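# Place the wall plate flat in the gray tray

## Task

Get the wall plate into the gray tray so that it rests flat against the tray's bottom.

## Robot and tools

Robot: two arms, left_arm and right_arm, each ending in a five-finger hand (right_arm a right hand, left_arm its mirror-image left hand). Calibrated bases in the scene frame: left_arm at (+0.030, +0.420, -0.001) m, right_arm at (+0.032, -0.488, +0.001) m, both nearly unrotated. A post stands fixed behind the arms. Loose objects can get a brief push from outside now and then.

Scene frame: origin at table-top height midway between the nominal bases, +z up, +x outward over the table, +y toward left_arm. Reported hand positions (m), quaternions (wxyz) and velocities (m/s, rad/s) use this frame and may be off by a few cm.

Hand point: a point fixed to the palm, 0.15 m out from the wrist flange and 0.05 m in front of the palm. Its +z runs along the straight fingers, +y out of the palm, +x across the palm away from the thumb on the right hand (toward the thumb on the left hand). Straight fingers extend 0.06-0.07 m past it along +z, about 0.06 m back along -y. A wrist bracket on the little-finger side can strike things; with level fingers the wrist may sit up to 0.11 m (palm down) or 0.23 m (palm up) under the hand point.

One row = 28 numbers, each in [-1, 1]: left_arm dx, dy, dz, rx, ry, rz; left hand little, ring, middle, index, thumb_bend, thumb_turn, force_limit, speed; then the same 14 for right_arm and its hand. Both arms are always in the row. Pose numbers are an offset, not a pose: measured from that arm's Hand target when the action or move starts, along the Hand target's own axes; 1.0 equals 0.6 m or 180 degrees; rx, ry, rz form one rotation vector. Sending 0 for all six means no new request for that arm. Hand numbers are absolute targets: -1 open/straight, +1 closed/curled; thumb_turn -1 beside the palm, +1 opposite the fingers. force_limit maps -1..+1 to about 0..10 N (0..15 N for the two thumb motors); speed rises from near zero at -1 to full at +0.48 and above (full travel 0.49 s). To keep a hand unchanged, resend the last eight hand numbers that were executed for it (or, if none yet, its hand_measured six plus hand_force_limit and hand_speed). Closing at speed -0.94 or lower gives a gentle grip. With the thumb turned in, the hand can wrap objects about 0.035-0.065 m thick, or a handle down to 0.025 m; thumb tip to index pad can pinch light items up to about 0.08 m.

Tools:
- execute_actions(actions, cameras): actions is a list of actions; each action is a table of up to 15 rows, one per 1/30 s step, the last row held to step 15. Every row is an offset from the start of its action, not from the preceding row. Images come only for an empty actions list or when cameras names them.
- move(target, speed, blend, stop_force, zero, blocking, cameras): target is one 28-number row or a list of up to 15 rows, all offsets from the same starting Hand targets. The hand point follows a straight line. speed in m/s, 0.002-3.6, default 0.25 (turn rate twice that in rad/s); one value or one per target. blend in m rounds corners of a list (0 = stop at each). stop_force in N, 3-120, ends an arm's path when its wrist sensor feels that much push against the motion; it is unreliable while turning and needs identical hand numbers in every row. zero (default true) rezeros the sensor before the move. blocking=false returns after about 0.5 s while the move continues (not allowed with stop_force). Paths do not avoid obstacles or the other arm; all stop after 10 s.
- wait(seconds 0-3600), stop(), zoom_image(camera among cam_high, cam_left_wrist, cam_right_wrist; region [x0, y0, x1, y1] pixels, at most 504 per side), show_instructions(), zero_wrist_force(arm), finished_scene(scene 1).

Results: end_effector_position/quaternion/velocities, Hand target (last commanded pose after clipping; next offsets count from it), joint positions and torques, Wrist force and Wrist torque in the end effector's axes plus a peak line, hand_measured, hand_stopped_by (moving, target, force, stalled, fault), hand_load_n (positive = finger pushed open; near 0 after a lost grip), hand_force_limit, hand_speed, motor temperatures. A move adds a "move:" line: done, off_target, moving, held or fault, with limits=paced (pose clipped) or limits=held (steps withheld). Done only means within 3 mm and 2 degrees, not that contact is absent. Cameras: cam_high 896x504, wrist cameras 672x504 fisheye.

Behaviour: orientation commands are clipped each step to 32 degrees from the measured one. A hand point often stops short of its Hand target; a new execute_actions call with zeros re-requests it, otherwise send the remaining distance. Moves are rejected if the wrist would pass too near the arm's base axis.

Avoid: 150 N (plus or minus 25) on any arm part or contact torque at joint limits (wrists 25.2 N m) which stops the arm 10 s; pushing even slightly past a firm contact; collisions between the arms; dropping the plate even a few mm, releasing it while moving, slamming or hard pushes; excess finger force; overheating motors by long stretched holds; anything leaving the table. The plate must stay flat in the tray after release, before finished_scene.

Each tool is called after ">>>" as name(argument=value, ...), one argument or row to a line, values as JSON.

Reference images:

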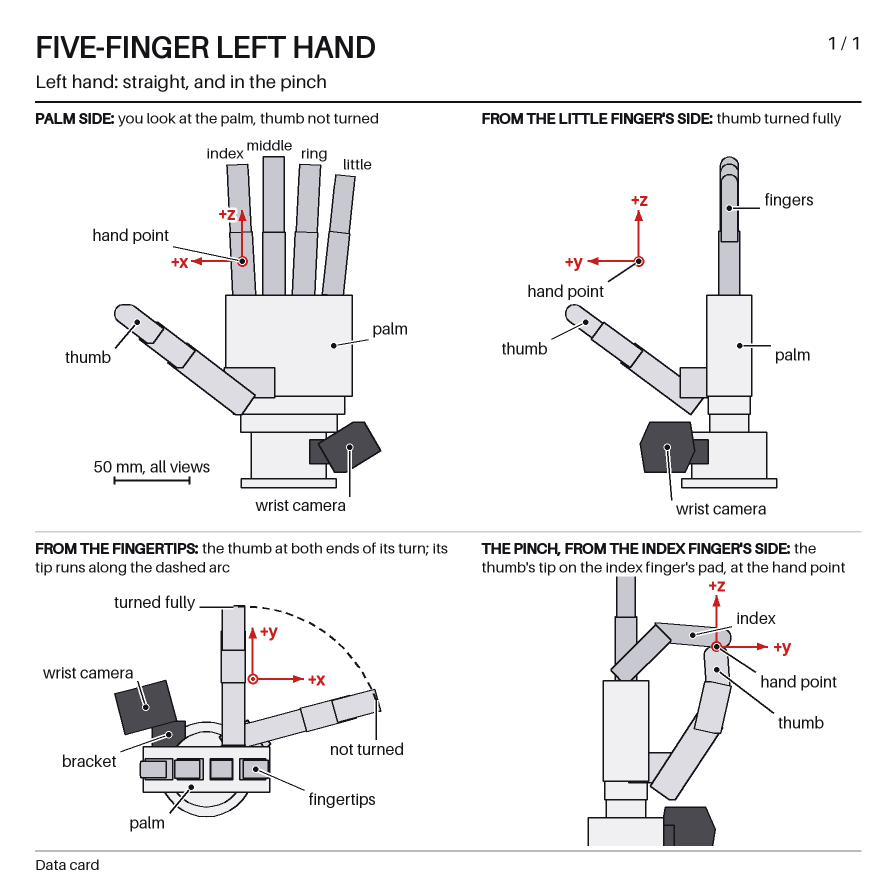

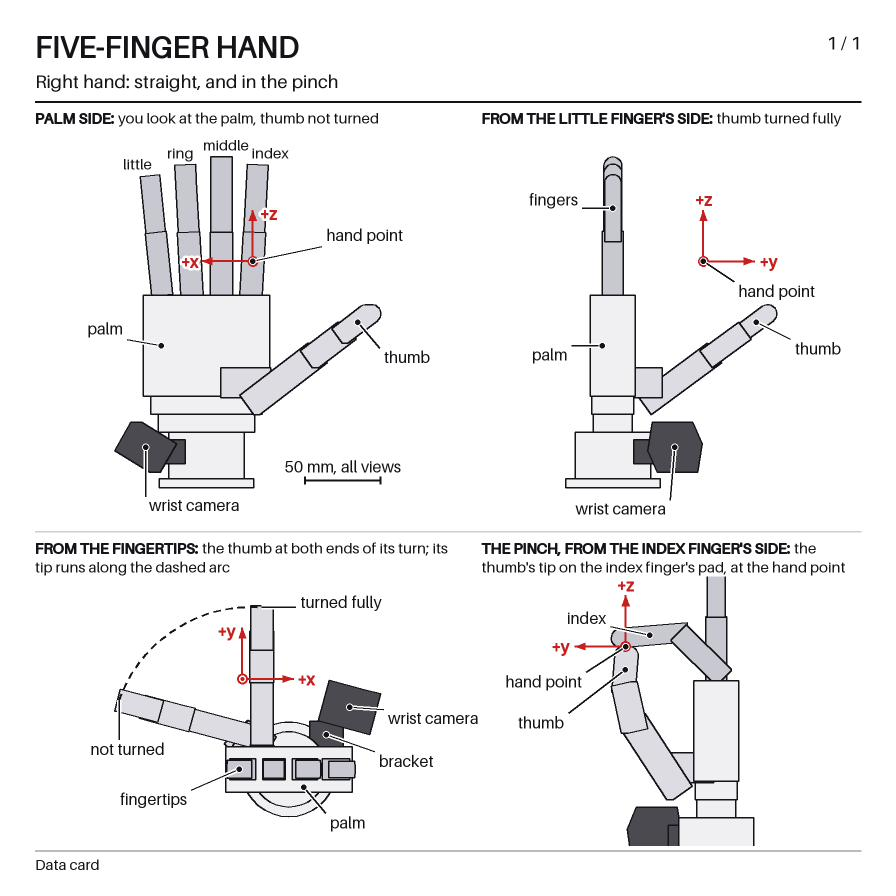

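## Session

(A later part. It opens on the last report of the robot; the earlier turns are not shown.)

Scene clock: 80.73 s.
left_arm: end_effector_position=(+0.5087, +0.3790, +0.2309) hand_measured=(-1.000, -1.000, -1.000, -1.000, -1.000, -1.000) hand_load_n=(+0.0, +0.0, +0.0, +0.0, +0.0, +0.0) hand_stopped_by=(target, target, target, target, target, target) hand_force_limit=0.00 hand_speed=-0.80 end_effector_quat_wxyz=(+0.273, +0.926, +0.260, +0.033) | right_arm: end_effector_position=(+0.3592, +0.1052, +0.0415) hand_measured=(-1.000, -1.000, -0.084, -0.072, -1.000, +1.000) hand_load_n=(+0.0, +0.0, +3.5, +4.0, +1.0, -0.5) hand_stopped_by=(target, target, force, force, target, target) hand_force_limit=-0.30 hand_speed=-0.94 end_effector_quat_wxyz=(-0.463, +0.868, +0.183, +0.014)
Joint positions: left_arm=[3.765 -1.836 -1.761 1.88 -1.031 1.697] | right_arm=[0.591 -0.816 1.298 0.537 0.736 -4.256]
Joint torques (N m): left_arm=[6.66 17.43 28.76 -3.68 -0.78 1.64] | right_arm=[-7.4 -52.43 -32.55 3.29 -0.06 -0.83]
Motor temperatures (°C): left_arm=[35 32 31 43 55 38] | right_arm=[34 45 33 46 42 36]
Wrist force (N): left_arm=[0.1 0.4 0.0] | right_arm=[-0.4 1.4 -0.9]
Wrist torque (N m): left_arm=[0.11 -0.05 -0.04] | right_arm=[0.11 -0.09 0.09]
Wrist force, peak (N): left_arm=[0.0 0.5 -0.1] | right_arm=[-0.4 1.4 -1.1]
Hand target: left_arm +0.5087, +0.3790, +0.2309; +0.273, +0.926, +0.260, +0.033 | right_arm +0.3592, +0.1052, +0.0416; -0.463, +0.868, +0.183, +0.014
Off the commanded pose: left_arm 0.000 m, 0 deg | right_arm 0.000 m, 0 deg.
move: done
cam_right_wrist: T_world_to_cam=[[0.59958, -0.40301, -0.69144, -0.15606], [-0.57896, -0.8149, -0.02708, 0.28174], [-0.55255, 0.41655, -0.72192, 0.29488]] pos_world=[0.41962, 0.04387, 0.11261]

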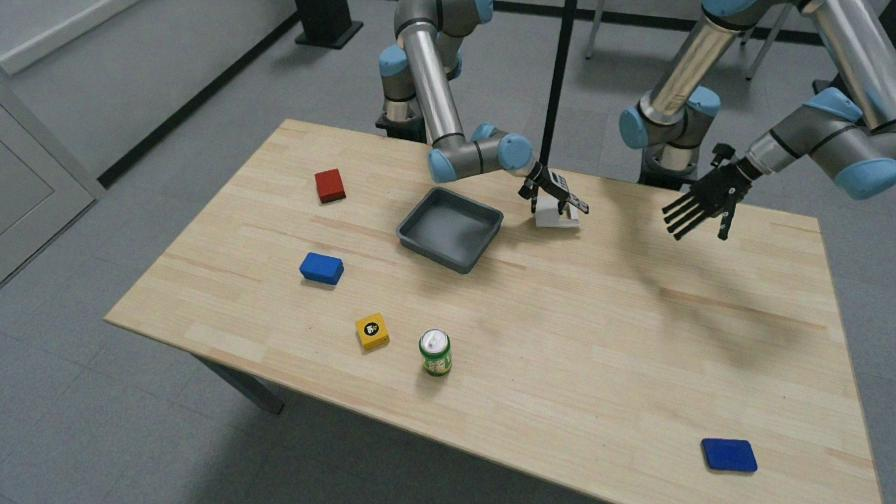

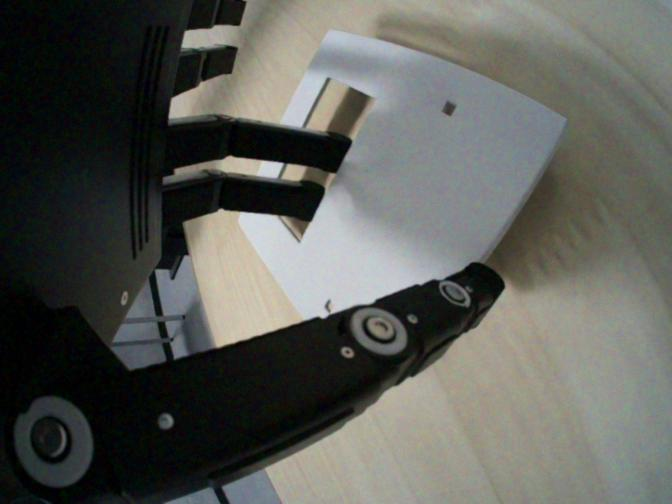

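>>> move(
  target=[
    [0,0,0,0,0,0,-1,-1,-1,-1,-1,-1,0,-0.8,0.0313,-0.1305,-0.0941,0,0,0,-1,-1,0.1,0.1,-1,1,-0.3,-0.94],
    [0,0,0,0,0,0,-1,-1,-1,-1,-1,-1,0,-0.8,0.1350,0.1660,-0.4712,-0.02769,0.11542,0.08323,-1,-1,0.1,0.1,-1,1,-0.3,-0.94],
  ],
  speed=0.15,
  blend=[0.03,0],
  cameras=["cam_high","cam_right_wrist"],
)

>>> zoom_image(
  camera="cam_high",
  region=[380, 130, 540, 290],
)

Scene clock: 91.83 s.
left_arm: end_effector_position=(+0.5087, +0.3790, +0.2309) hand_measured=(-1.000, -1.000, -1.000, -1.000, -1.000, -1.000) hand_load_n=(+0.0, +0.0, +0.0, +0.5, +0.0, +0.0) hand_stopped_by=(target, target, target, target, target, target) hand_force_limit=0.00 hand_speed=-0.80 end_effector_quat_wxyz=(+0.273, +0.926, +0.260, +0.033) | right_arm: end_effector_position=(+0.5086, -0.1487, +0.1394) hand_measured=(-1.000, -1.000, -0.084, -0.072, -1.000, +1.000) hand_load_n=(+0.0, +0.0, +3.0, +4.0, +1.0, +0.0) hand_stopped_by=(target, target, force, force, target, target) hand_force_limit=-0.30 hand_speed=-0.94 end_effector_quat_wxyz=(-0.448, +0.886, -0.018, +0.117)
Joint positions: left_arm=[3.765 -1.836 -1.761 1.88 -1.031 1.697] | right_arm=[0.058 -1.104 1.528 0.675 0.697 -4.359]
Joint torques (N m): left_arm=[6.78 17.66 28.24 -3.7 -0.54 1.49] | right_arm=[-8.85 -40.94 -6.97 3.62 -3.32 -1.26]
Motor temperatures (°C): left_arm=[35 32 31 43 55 38] | right_arm=[34 45 33 46 42 36]
Wrist force (N): left_arm=[0.0 0.3 -0.1] | right_arm=[-0.4 0.9 -1.0]
Wrist torque (N m): left_arm=[0.10 -0.05 -0.04] | right_arm=[0.03 -0.10 0.15]
Wrist force, peak (N): left_arm=[-0.3 0.6 0.1] | right_arm=[-0.6 2.1 -0.4]
Hand target: left_arm +0.5087, +0.3790, +0.2309; +0.273, +0.926, +0.260, +0.033 | right_arm +0.5087, -0.1488, +0.1394; -0.448, +0.886, -0.018, +0.117
Off the commanded pose: left_arm 0.000 m, 0 deg | right_arm 0.000 m, 0 deg.
move: done
cam_right_wrist: T_world_to_cam=[[0.36046, -0.62529, -0.69215, -0.19169], [-0.87835, -0.4773, -0.02624, 0.36634], [-0.31396, 0.61741, -0.72127, 0.46235]] pos_world=[0.53604, -0.23047, 0.21041]

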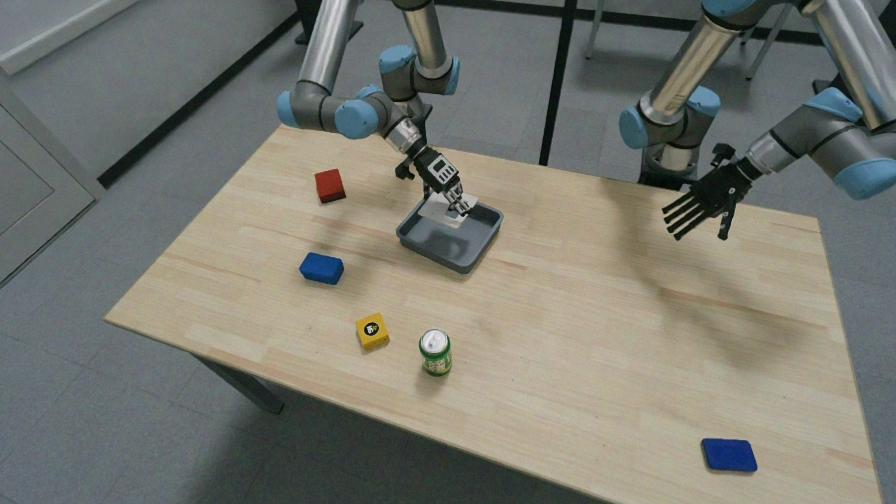

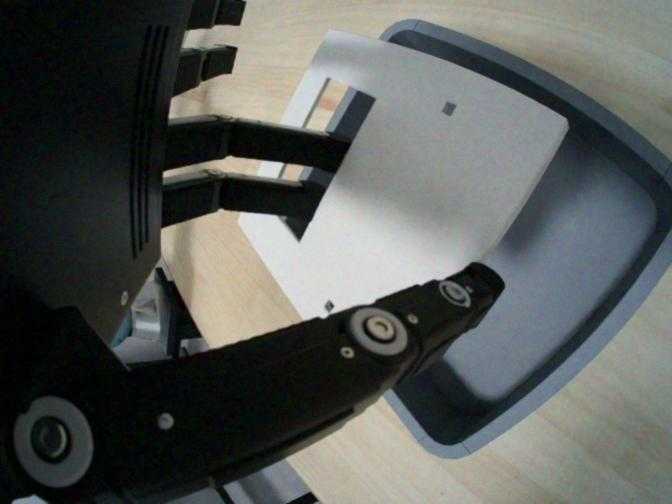

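Scaled by 3.150 from the camera's image (finer frame: 1280x720).

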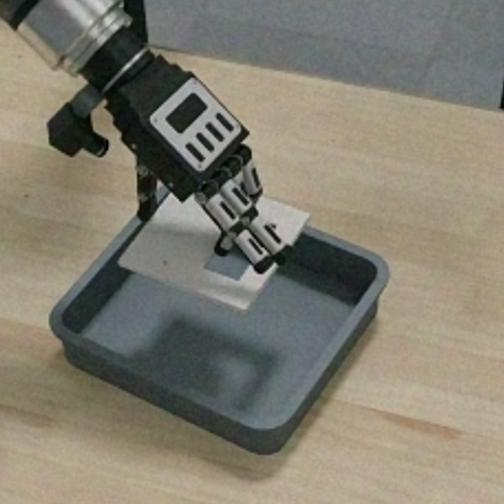

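>>> move(
  target=[0,0,0,0,0,0,-1,-1,-1,-1,-1,-1,0,-0.8,-0.01751,0.07297,0.05262,0,0,0,-1,-1,0.1,0.1,-1,1,-0.3,-0.94],
  speed=0.05,
  cameras=["cam_high","cam_right_wrist"],
)

Scene clock: 95.20 s.
left_arm: end_effector_position=(+0.5087, +0.3790, +0.2309) hand_measured=(-1.000, -1.000, -1.000, -1.000, -1.000, -1.000) hand_load_n=(+0.0, +0.0, +0.0, +0.0, +0.0, +0.0) hand_stopped_by=(target, target, target, target, target, target) hand_force_limit=0.00 hand_speed=-0.80 end_effector_quat_wxyz=(+0.273, +0.926, +0.260, +0.033) | right_arm: end_effector_position=(+0.5087, -0.1486, +0.0845) hand_measured=(-1.000, -1.000, -0.084, -0.072, -1.000, +1.000) hand_load_n=(+0.0, +0.0, +3.0, +4.0, +1.0, -0.5) hand_stopped_by=(target, target, force, force, target, target) hand_force_limit=-0.30 hand_speed=-0.94 end_effector_quat_wxyz=(-0.448, +0.886, -0.018, +0.117)
Joint positions: left_arm=[3.765 -1.836 -1.761 1.88 -1.031 1.697] | right_arm=[0.058 -1.044 1.59 0.551 0.697 -4.359]
Joint torques (N m): left_arm=[6.57 17.93 28.64 -3.81 -0.53 1.43] | right_arm=[10.36 -27.17 -5.38 -0.06 1.98 0.98]
Motor temperatures (°C): left_arm=[35 32 31 43 55 38] | right_arm=[34 45 33 46 42 36]
Wrist force (N): left_arm=[0.1 0.3 -0.1] | right_arm=[-0.4 1.1 -0.8]
Wrist torque (N m): left_arm=[0.10 -0.06 -0.03] | right_arm=[0.05 -0.08 0.09]
Wrist force, peak (N): left_arm=[0.1 0.5 0.0] | right_arm=[-0.5 1.4 -0.7]
Hand target: left_arm +0.5087, +0.3790, +0.2309; +0.273, +0.926, +0.260, +0.033 | right_arm +0.5087, -0.1486, +0.0844; -0.448, +0.886, -0.018, +0.117
Off the commanded pose: left_arm 0.000 m, 0 deg | right_arm 0.000 m, 0 deg.
move: done
cam_right_wrist: T_world_to_cam=[[0.36031, -0.62535, -0.69218, -0.22959], [-0.87845, -0.47712, -0.02622, 0.36513], [-0.31385, 0.61749, -0.72125, 0.42268]] pos_world=[0.53613, -0.23036, 0.15551]

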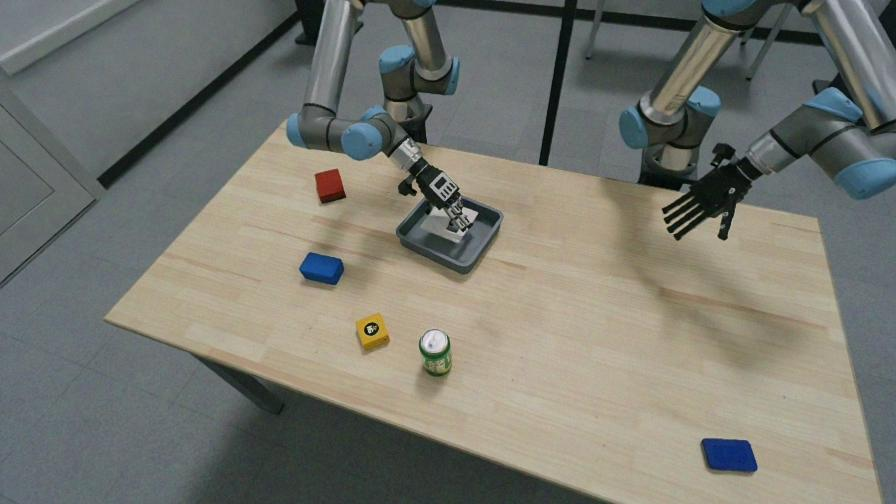

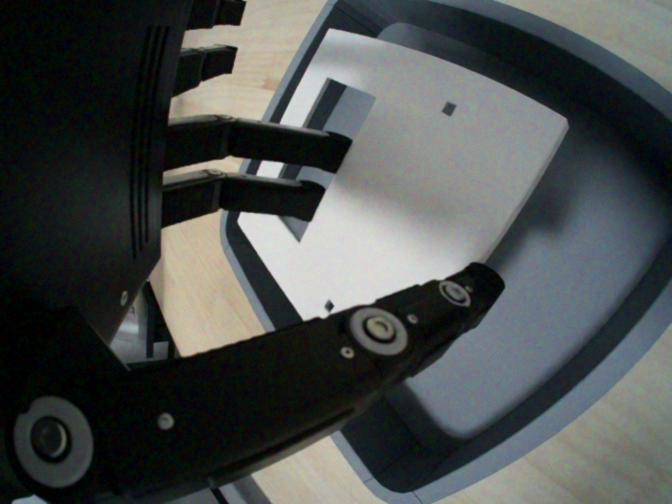

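>>> zoom_image(
  camera="cam_high",
  region=[370, 150, 530, 290],
)

Scaled by 3.150 from the camera's image (finer frame: 1280x720).

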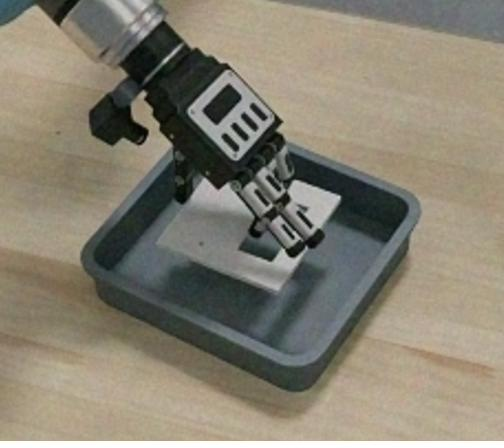

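>>> zoom_image(
  camera="cam_high",
  region=[410, 190, 490, 254],
)

>>> zoom_image(
  camera="cam_right_wrist",
  region=[200, 0, 672, 504],
)

Scaled by 6.300 from the camera's image (finer frame: 1280x720).

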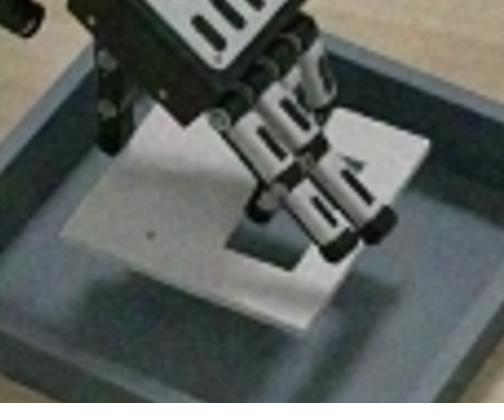

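Scaled by 1.000.

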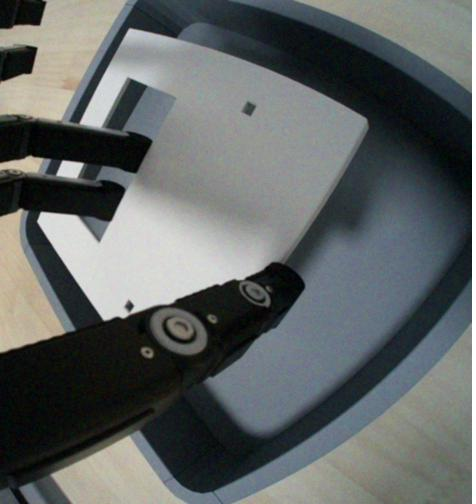

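>>> move(
  target=[0,0,0,0,0,0,-1,-1,-1,-1,-1,-1,0,-0.8,-0.01114,0.04643,0.03348,0,0,0,-1,-1,0.1,0.1,-1,1,-0.3,-0.94],
  speed=0.03,
  stop_force=5,
  cameras=["cam_high","cam_right_wrist"],
)

Scene clock: 101.27 s.
left_arm: end_effector_position=(+0.5087, +0.3790, +0.2309) hand_measured=(-1.000, -1.000, -1.000, -1.000, -1.000, -1.000) hand_load_n=(+0.0, +0.0, +0.0, +0.0, +0.0, +0.0) hand_stopped_by=(target, target, target, target, target, target) hand_force_limit=0.00 hand_speed=-0.80 end_effector_quat_wxyz=(+0.273, +0.926, +0.260, +0.033) | right_arm: end_effector_position=(+0.5087, -0.1485, +0.0494) hand_measured=(-1.000, -1.000, -0.084, -0.072, -1.000, +1.000) hand_load_n=(+0.0, +0.0, +3.5, +4.0, +1.0, -0.5) hand_stopped_by=(target, target, force, force, target, target) hand_force_limit=-0.30 hand_speed=-0.94 end_effector_quat_wxyz=(-0.448, +0.886, -0.018, +0.117)
Joint positions: left_arm=[3.765 -1.836 -1.761 1.88 -1.031 1.697] | right_arm=[0.058 -0.998 1.621 0.475 0.697 -4.358]
Joint torques (N m): left_arm=[6.3 17.38 28.19 -3.69 -0.41 1.45] | right_arm=[9.27 -29.19 -3.5 -0.65 2.04 0.96]
Motor temperatures (°C): left_arm=[35 32 31 43 55 38] | right_arm=[34 45 33 46 42 36]
Wrist force (N): left_arm=[0.1 0.3 -0.1] | right_arm=[-0.3 1.2 -1.0]
Wrist torque (N m): left_arm=[0.10 -0.05 -0.03] | right_arm=[0.07 -0.08 0.05]
Wrist force, peak (N): left_arm=[-0.1 0.5 -0.1] | right_arm=[-0.5 1.3 -1.0]
Hand target: left_arm +0.5087, +0.3790, +0.2309; +0.273, +0.926, +0.260, +0.033 | right_arm +0.5087, -0.1485, +0.0494; -0.448, +0.886, -0.018, +0.117
Off the commanded pose: left_arm 0.000 m, 0 deg | right_arm 0.000 m, 0 deg.
move: done
cam_right_wrist: T_world_to_cam=[[0.36031, -0.62535, -0.69218, -0.25383], [-0.87845, -0.47712, -0.02622, 0.36426], [-0.31385, 0.61749, -0.72125, 0.3973]] pos_world=[0.53613, -0.23026, 0.12041]

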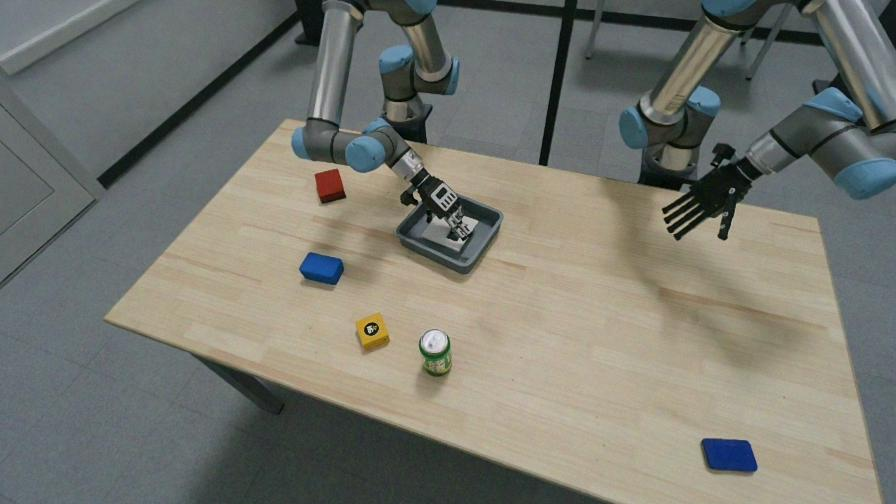

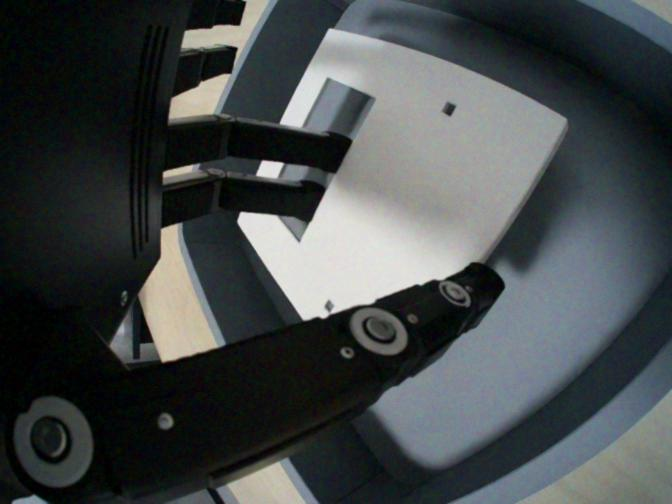

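>>> zoom_image(
  camera="cam_high",
  region=[385, 170, 515, 285],
)

Scaled by 3.877 from the camera's image (finer frame: 1280x720).

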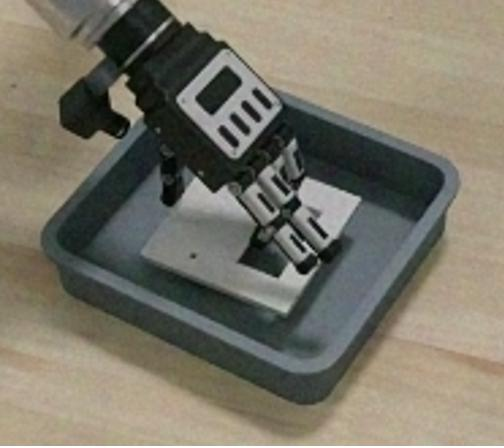

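>>> move(
  target=[0,0,0,0,0,0,-1,-1,-1,-1,-1,-1,0,-0.8,-0.00573,0.02388,0.01722,0,0,0,-1,-1,0.1,0.1,-1,1,-0.3,-0.94],
  speed=0.025,
  stop_force=5,
)

>>> move(
  target=[0,0,0,0,0,0,-1,-1,-1,-1,-1,-1,0,-0.8,-0.0035,0.01459,0.01052,0,0,0,-1,-1,0.1,0.1,-1,1,-0.3,-0.94],
  speed=0.003,
  stop_force=3,
  cameras=["cam_high","cam_right_wrist"],
)

Scene clock: 104.00 s.
left_arm: end_effector_position=(+0.5087, +0.3790, +0.2309) hand_measured=(-1.000, -1.000, -1.000, -1.000, -1.000, -1.000) hand_load_n=(+0.0, +0.0, +0.0, +0.0, +0.0, +0.0) hand_stopped_by=(target, target, target, target, target, target) hand_force_limit=0.00 hand_speed=-0.80 end_effector_quat_wxyz=(+0.273, +0.926, +0.260, +0.033) | right_arm: end_effector_position=(+0.5087, -0.1485, +0.0315) hand_measured=(-1.000, -1.000, -0.084, -0.072, -1.000, +1.000) hand_load_n=(+0.0, +0.0, +3.0, +4.0, +1.0, -0.5) hand_stopped_by=(target, target, force, force, target, target) hand_force_limit=-0.30 hand_speed=-0.94 end_effector_quat_wxyz=(-0.448, +0.886, -0.018, +0.117)
Joint positions: left_arm=[3.765 -1.836 -1.761 1.88 -1.031 1.697] | right_arm=[0.059 -0.973 1.634 0.436 0.698 -4.358]
Joint torques (N m): left_arm=[6.38 17.3 28.18 -3.46 -0.39 1.45] | right_arm=[10.1 -27.9 -3.81 -0.08 1.82 0.96]
Motor temperatures (°C): left_arm=[35 32 31 43 55 38] | right_arm=[34 45 33 46 42 36]
Wrist force (N): left_arm=[-0.2 0.2 0.0] | right_arm=[-0.2 0.9 -0.7]
Wrist torque (N m): left_arm=[0.09 -0.02 -0.05] | right_arm=[0.02 -0.09 0.05]
Wrist force, peak (N): left_arm=[0.0 0.6 0.0] | right_arm=[-0.5 1.2 -0.9]
Hand target: left_arm +0.5087, +0.3790, +0.2309; +0.273, +0.926, +0.260, +0.033 | right_arm +0.5087, -0.1485, +0.0315; -0.448, +0.886, -0.018, +0.117
Off the commanded pose: left_arm 0.000 m, 0 deg | right_arm 0.000 m, 0 deg.
move: done

Scene clock: 107.67 s.
left_arm: end_effector_position=(+0.5087, +0.3790, +0.2309) hand_measured=(-1.000, -1.000, -1.000, -1.000, -1.000, -1.000) hand_load_n=(-0.5, +0.0, +0.0, +0.0, +0.0, +0.0) hand_stopped_by=(target, target, target, target, target, target) hand_force_limit=0.00 hand_speed=-0.80 end_effector_quat_wxyz=(+0.273, +0.926, +0.260, +0.033) | right_arm: end_effector_position=(+0.5087, -0.1484, +0.0239) hand_measured=(-1.000, -1.000, -0.084, -0.072, -1.000, +1.000) hand_load_n=(+0.0, +0.0, +3.0, +4.0, +1.0, -0.5) hand_stopped_by=(target, target, force, force, target, target) hand_force_limit=-0.30 hand_speed=-0.94 end_effector_quat_wxyz=(-0.448, +0.886, -0.018, +0.117)
Joint positions: left_arm=[3.765 -1.836 -1.761 1.88 -1.031 1.697] | right_arm=[0.059 -0.962 1.639 0.42 0.698 -4.358]
Joint torques (N m): left_arm=[5.8 17.91 28.48 -3.61 -0.42 1.39] | right_arm=[8.81 -43.53 -17.06 2.67 1.78 0.79]
Motor temperatures (°C): left_arm=[35 32 31 43 55 38] | right_arm=[34 45 33 46 42 36]
Wrist force (N): left_arm=[-0.3 0.4 0.0] | right_arm=[-0.6 -2.0 -2.5]
Wrist torque (N m): left_arm=[0.11 0.00 -0.05] | right_arm=[-0.18 -0.01 -0.02]
Wrist force, peak (N): left_arm=[0.1 0.5 -0.2] | right_arm=[-0.3 -3.9 -3.4]
Hand target: left_arm +0.5087, +0.3790, +0.2309; +0.273, +0.926, +0.260, +0.033 | right_arm +0.5087, -0.1484, +0.0239; -0.448, +0.886, -0.018, +0.117 (not the last commanded pose)
Off the commanded pose: left_arm 0.000 m, 0 deg | right_arm 0.003 m, 0 deg.
move: contact (right_arm)
cam_right_wrist: T_world_to_cam=[[0.36023, -0.62534, -0.69223, -0.27143], [-0.87847, -0.47707, -0.02618, 0.36366], [-0.31388, 0.61753, -0.7212, 0.37879]] pos_world=[0.53613, -0.23016, 0.09481]

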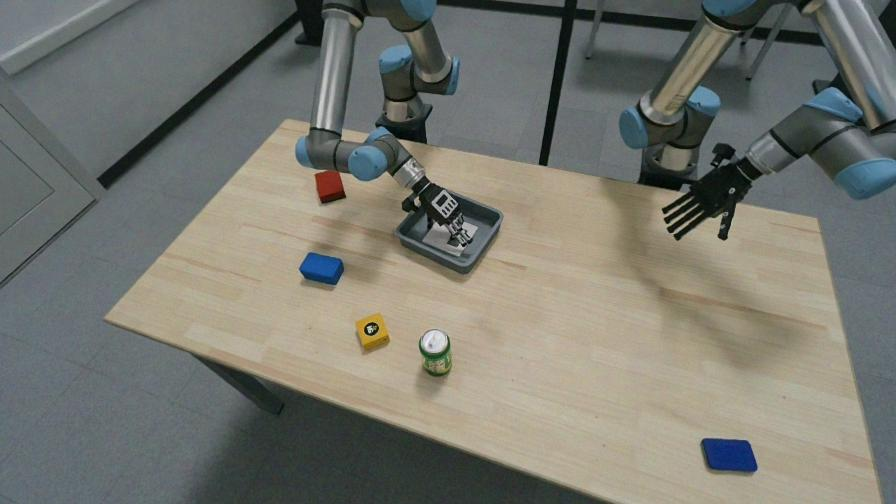

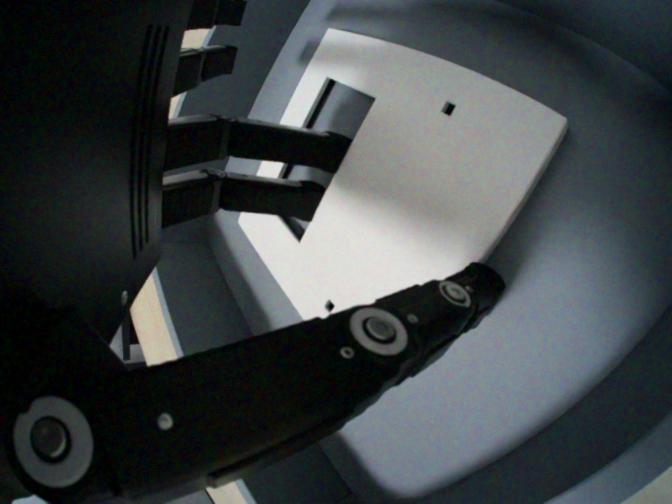

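>>> zoom_image(
  camera="cam_high",
  region=[405, 185, 495, 260],
)

>>> zoom_image(
  camera="cam_right_wrist",
  region=[220, 20, 600, 340],
)

Scaled by 5.600 from the camera's image (finer frame: 1280x720).

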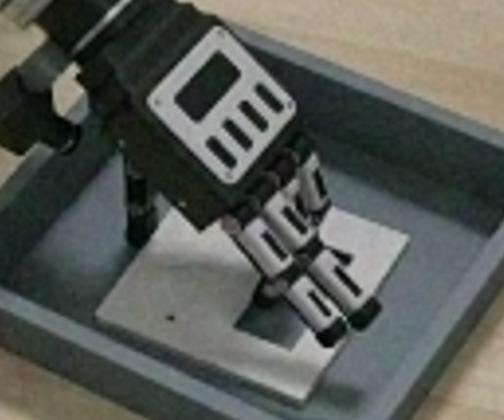

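Scaled by 1.326 from the camera's image (finer frame: 960x720).

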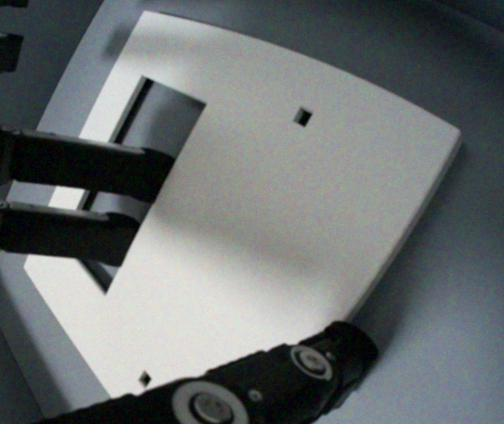

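>>> move(
  target=[0,0,0,0,0,0,-1,-1,-1,-1,-1,-1,0,-0.8,0,0,0,0,0,0,-1,-1,-0.2,-0.19,-1,1,-0.3,-0.9],
  speed=0.05,
  cameras=["cam_high","cam_right_wrist"],
)

Scene clock: 109.57 s.
left_arm: end_effector_position=(+0.5087, +0.3790, +0.2309) hand_measured=(-1.000, -1.000, -1.000, -1.000, -1.000, -1.000) hand_load_n=(+0.0, +0.0, +0.0, +0.0, +0.0, +0.0) hand_stopped_by=(target, target, target, target, target, target) hand_force_limit=0.00 hand_speed=-0.80 end_effector_quat_wxyz=(+0.273, +0.926, +0.260, +0.033) | right_arm: end_effector_position=(+0.5087, -0.1484, +0.0239) hand_measured=(-1.000, -1.000, -0.200, -0.190, -1.000, +1.000) hand_load_n=(+0.0, +0.0, +0.0, +0.0, +0.0, +0.0) hand_stopped_by=(target, target, target, target, target, target) hand_force_limit=-0.30 hand_speed=-0.90 end_effector_quat_wxyz=(-0.448, +0.886, -0.018, +0.117)
Joint positions: left_arm=[3.765 -1.836 -1.761 1.88 -1.031 1.697] | right_arm=[0.059 -0.962 1.639 0.42 0.698 -4.358]
Joint torques (N m): left_arm=[6.81 17.37 28.57 -3.74 -0.34 1.46] | right_arm=[8.63 -43.13 -20.88 2.44 1.71 0.24]
Motor temperatures (°C): left_arm=[35 32 31 43 55 38] | right_arm=[34 45 33 46 42 36]
Wrist force (N): left_arm=[0.0 0.2 0.0] | right_arm=[-0.3 0.5 -1.2]
Wrist torque (N m): left_arm=[0.09 -0.04 -0.04] | right_arm=[0.00 -0.06 0.03]
Wrist force, peak (N): left_arm=[0.1 0.4 -0.2] | right_arm=[-0.5 -2.0 -2.9]
Hand target: left_arm +0.5087, +0.3790, +0.2309; +0.273, +0.926, +0.260, +0.033 | right_arm +0.5087, -0.1484, +0.0239; -0.448, +0.886, -0.018, +0.117
Off the commanded pose: left_arm 0.000 m, 0 deg | right_arm 0.000 m, 0 deg.
move: done
cam_right_wrist: T_world_to_cam=[[0.36031, -0.62535, -0.69218, -0.27148], [-0.87845, -0.47712, -0.02622, 0.36364], [-0.31385, 0.61749, -0.72125, 0.37877]] pos_world=[0.53613, -0.23016, 0.09481]

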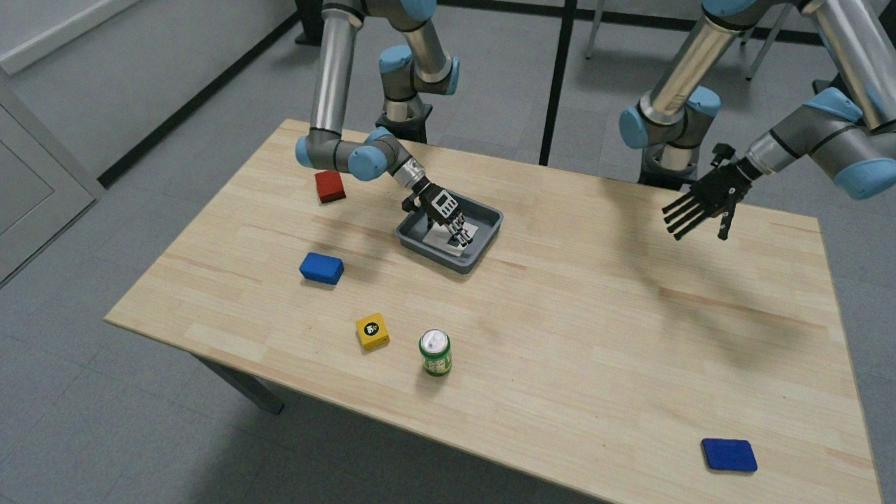

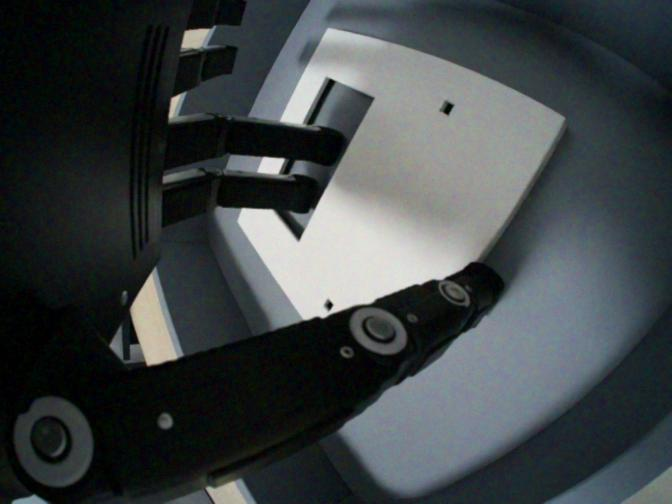

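>>> move(
  target=[
    [0,0,0,0,0,0,-1,-1,-1,-1,-1,-1,0,-0.8,0.00012,0.00156,-0.00503,0,0,0,-1,-1,-0.2,-0.19,-1,1,-0.3,-0.9],
    [0,0,0,0,0,0,-1,-1,-1,-1,-1,-1,0,-0.8,0.00967,-0.03824,-0.03373,0,0,0,-1,-1,-0.2,-0.19,-1,1,-0.3,-0.9],
    [0,0,0,0,0,0,-1,-1,-1,-1,-1,-1,0,-0.8,0.0402,-0.1656,-0.1255,0,0,0,-1,-1,-0.2,-0.19,-1,1,-0.3,-0.9],
  ],
  speed=[0.01,0.03,0.12],
  blend=[0.0005,0.005,0],
  cameras=["cam_high","cam_right_wrist"],
)

Scene clock: 113.77 s.
left_arm: end_effector_position=(+0.5087, +0.3790, +0.2309) hand_measured=(-1.000, -1.000, -1.000, -1.000, -1.000, -1.000) hand_load_n=(+0.0, +0.0, +0.0, +0.0, -0.5, +0.0) hand_stopped_by=(target, target, target, target, target, target) hand_force_limit=0.00 hand_speed=-0.80 end_effector_quat_wxyz=(+0.273, +0.926, +0.260, +0.033) | right_arm: end_effector_position=(+0.5081, -0.1517, +0.1508) hand_measured=(-1.000, -1.000, -0.200, -0.190, -1.000, +1.000) hand_load_n=(+0.0, +0.0, +0.0, +0.0, +0.0, +0.0) hand_stopped_by=(target, target, target, target, target, target) hand_force_limit=-0.30 hand_speed=-0.90 end_effector_quat_wxyz=(-0.448, +0.886, -0.018, +0.117)
Joint positions: left_arm=[3.765 -1.836 -1.761 1.88 -1.031 1.697] | right_arm=[0.052 -1.117 1.518 0.704 0.694 -4.368]
Joint torques (N m): left_arm=[6.42 18.22 28.31 -3.74 -0.36 1.44] | right_arm=[-10.84 -42.03 -35.05 3.76 -3.18 -1.15]
Motor temperatures (°C): left_arm=[35 32 31 43 55 38] | right_arm=[34 45 33 46 42 36]
Wrist force (N): left_arm=[-0.2 0.2 0.0] | right_arm=[-0.3 0.6 -0.9]
Wrist torque (N m): left_arm=[0.09 -0.01 -0.05] | right_arm=[0.00 -0.10 0.15]
Wrist force, peak (N): left_arm=[0.1 0.6 0.0] | right_arm=[-0.5 1.2 -1.0]
Hand target: left_arm +0.5087, +0.3790, +0.2309; +0.273, +0.926, +0.260, +0.033 | right_arm +0.5081, -0.1517, +0.1508; -0.448, +0.886, -0.018, +0.117
Off the commanded pose: left_arm 0.000 m, 0 deg | right_arm 0.000 m, 0 deg.
move: done
cam_right_wrist: T_world_to_cam=[[0.36029, -0.62531, -0.69223, -0.18546], [-0.87845, -0.47712, -0.02622, 0.36486], [-0.31387, 0.61753, -0.7212, 0.47216]] pos_world=[0.53553, -0.23346, 0.22171]

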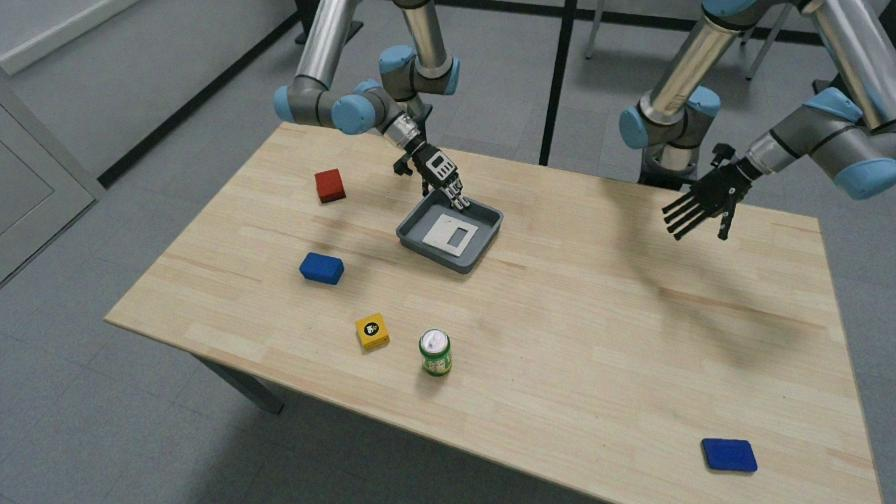

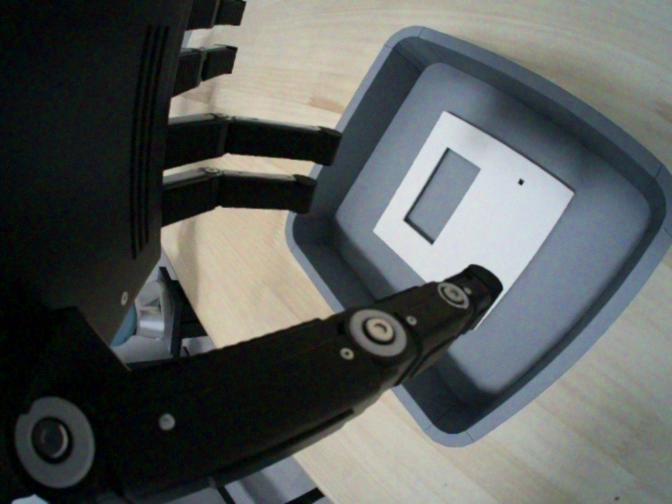

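>>> finished_scene(
)

The scene is finished: the task was done.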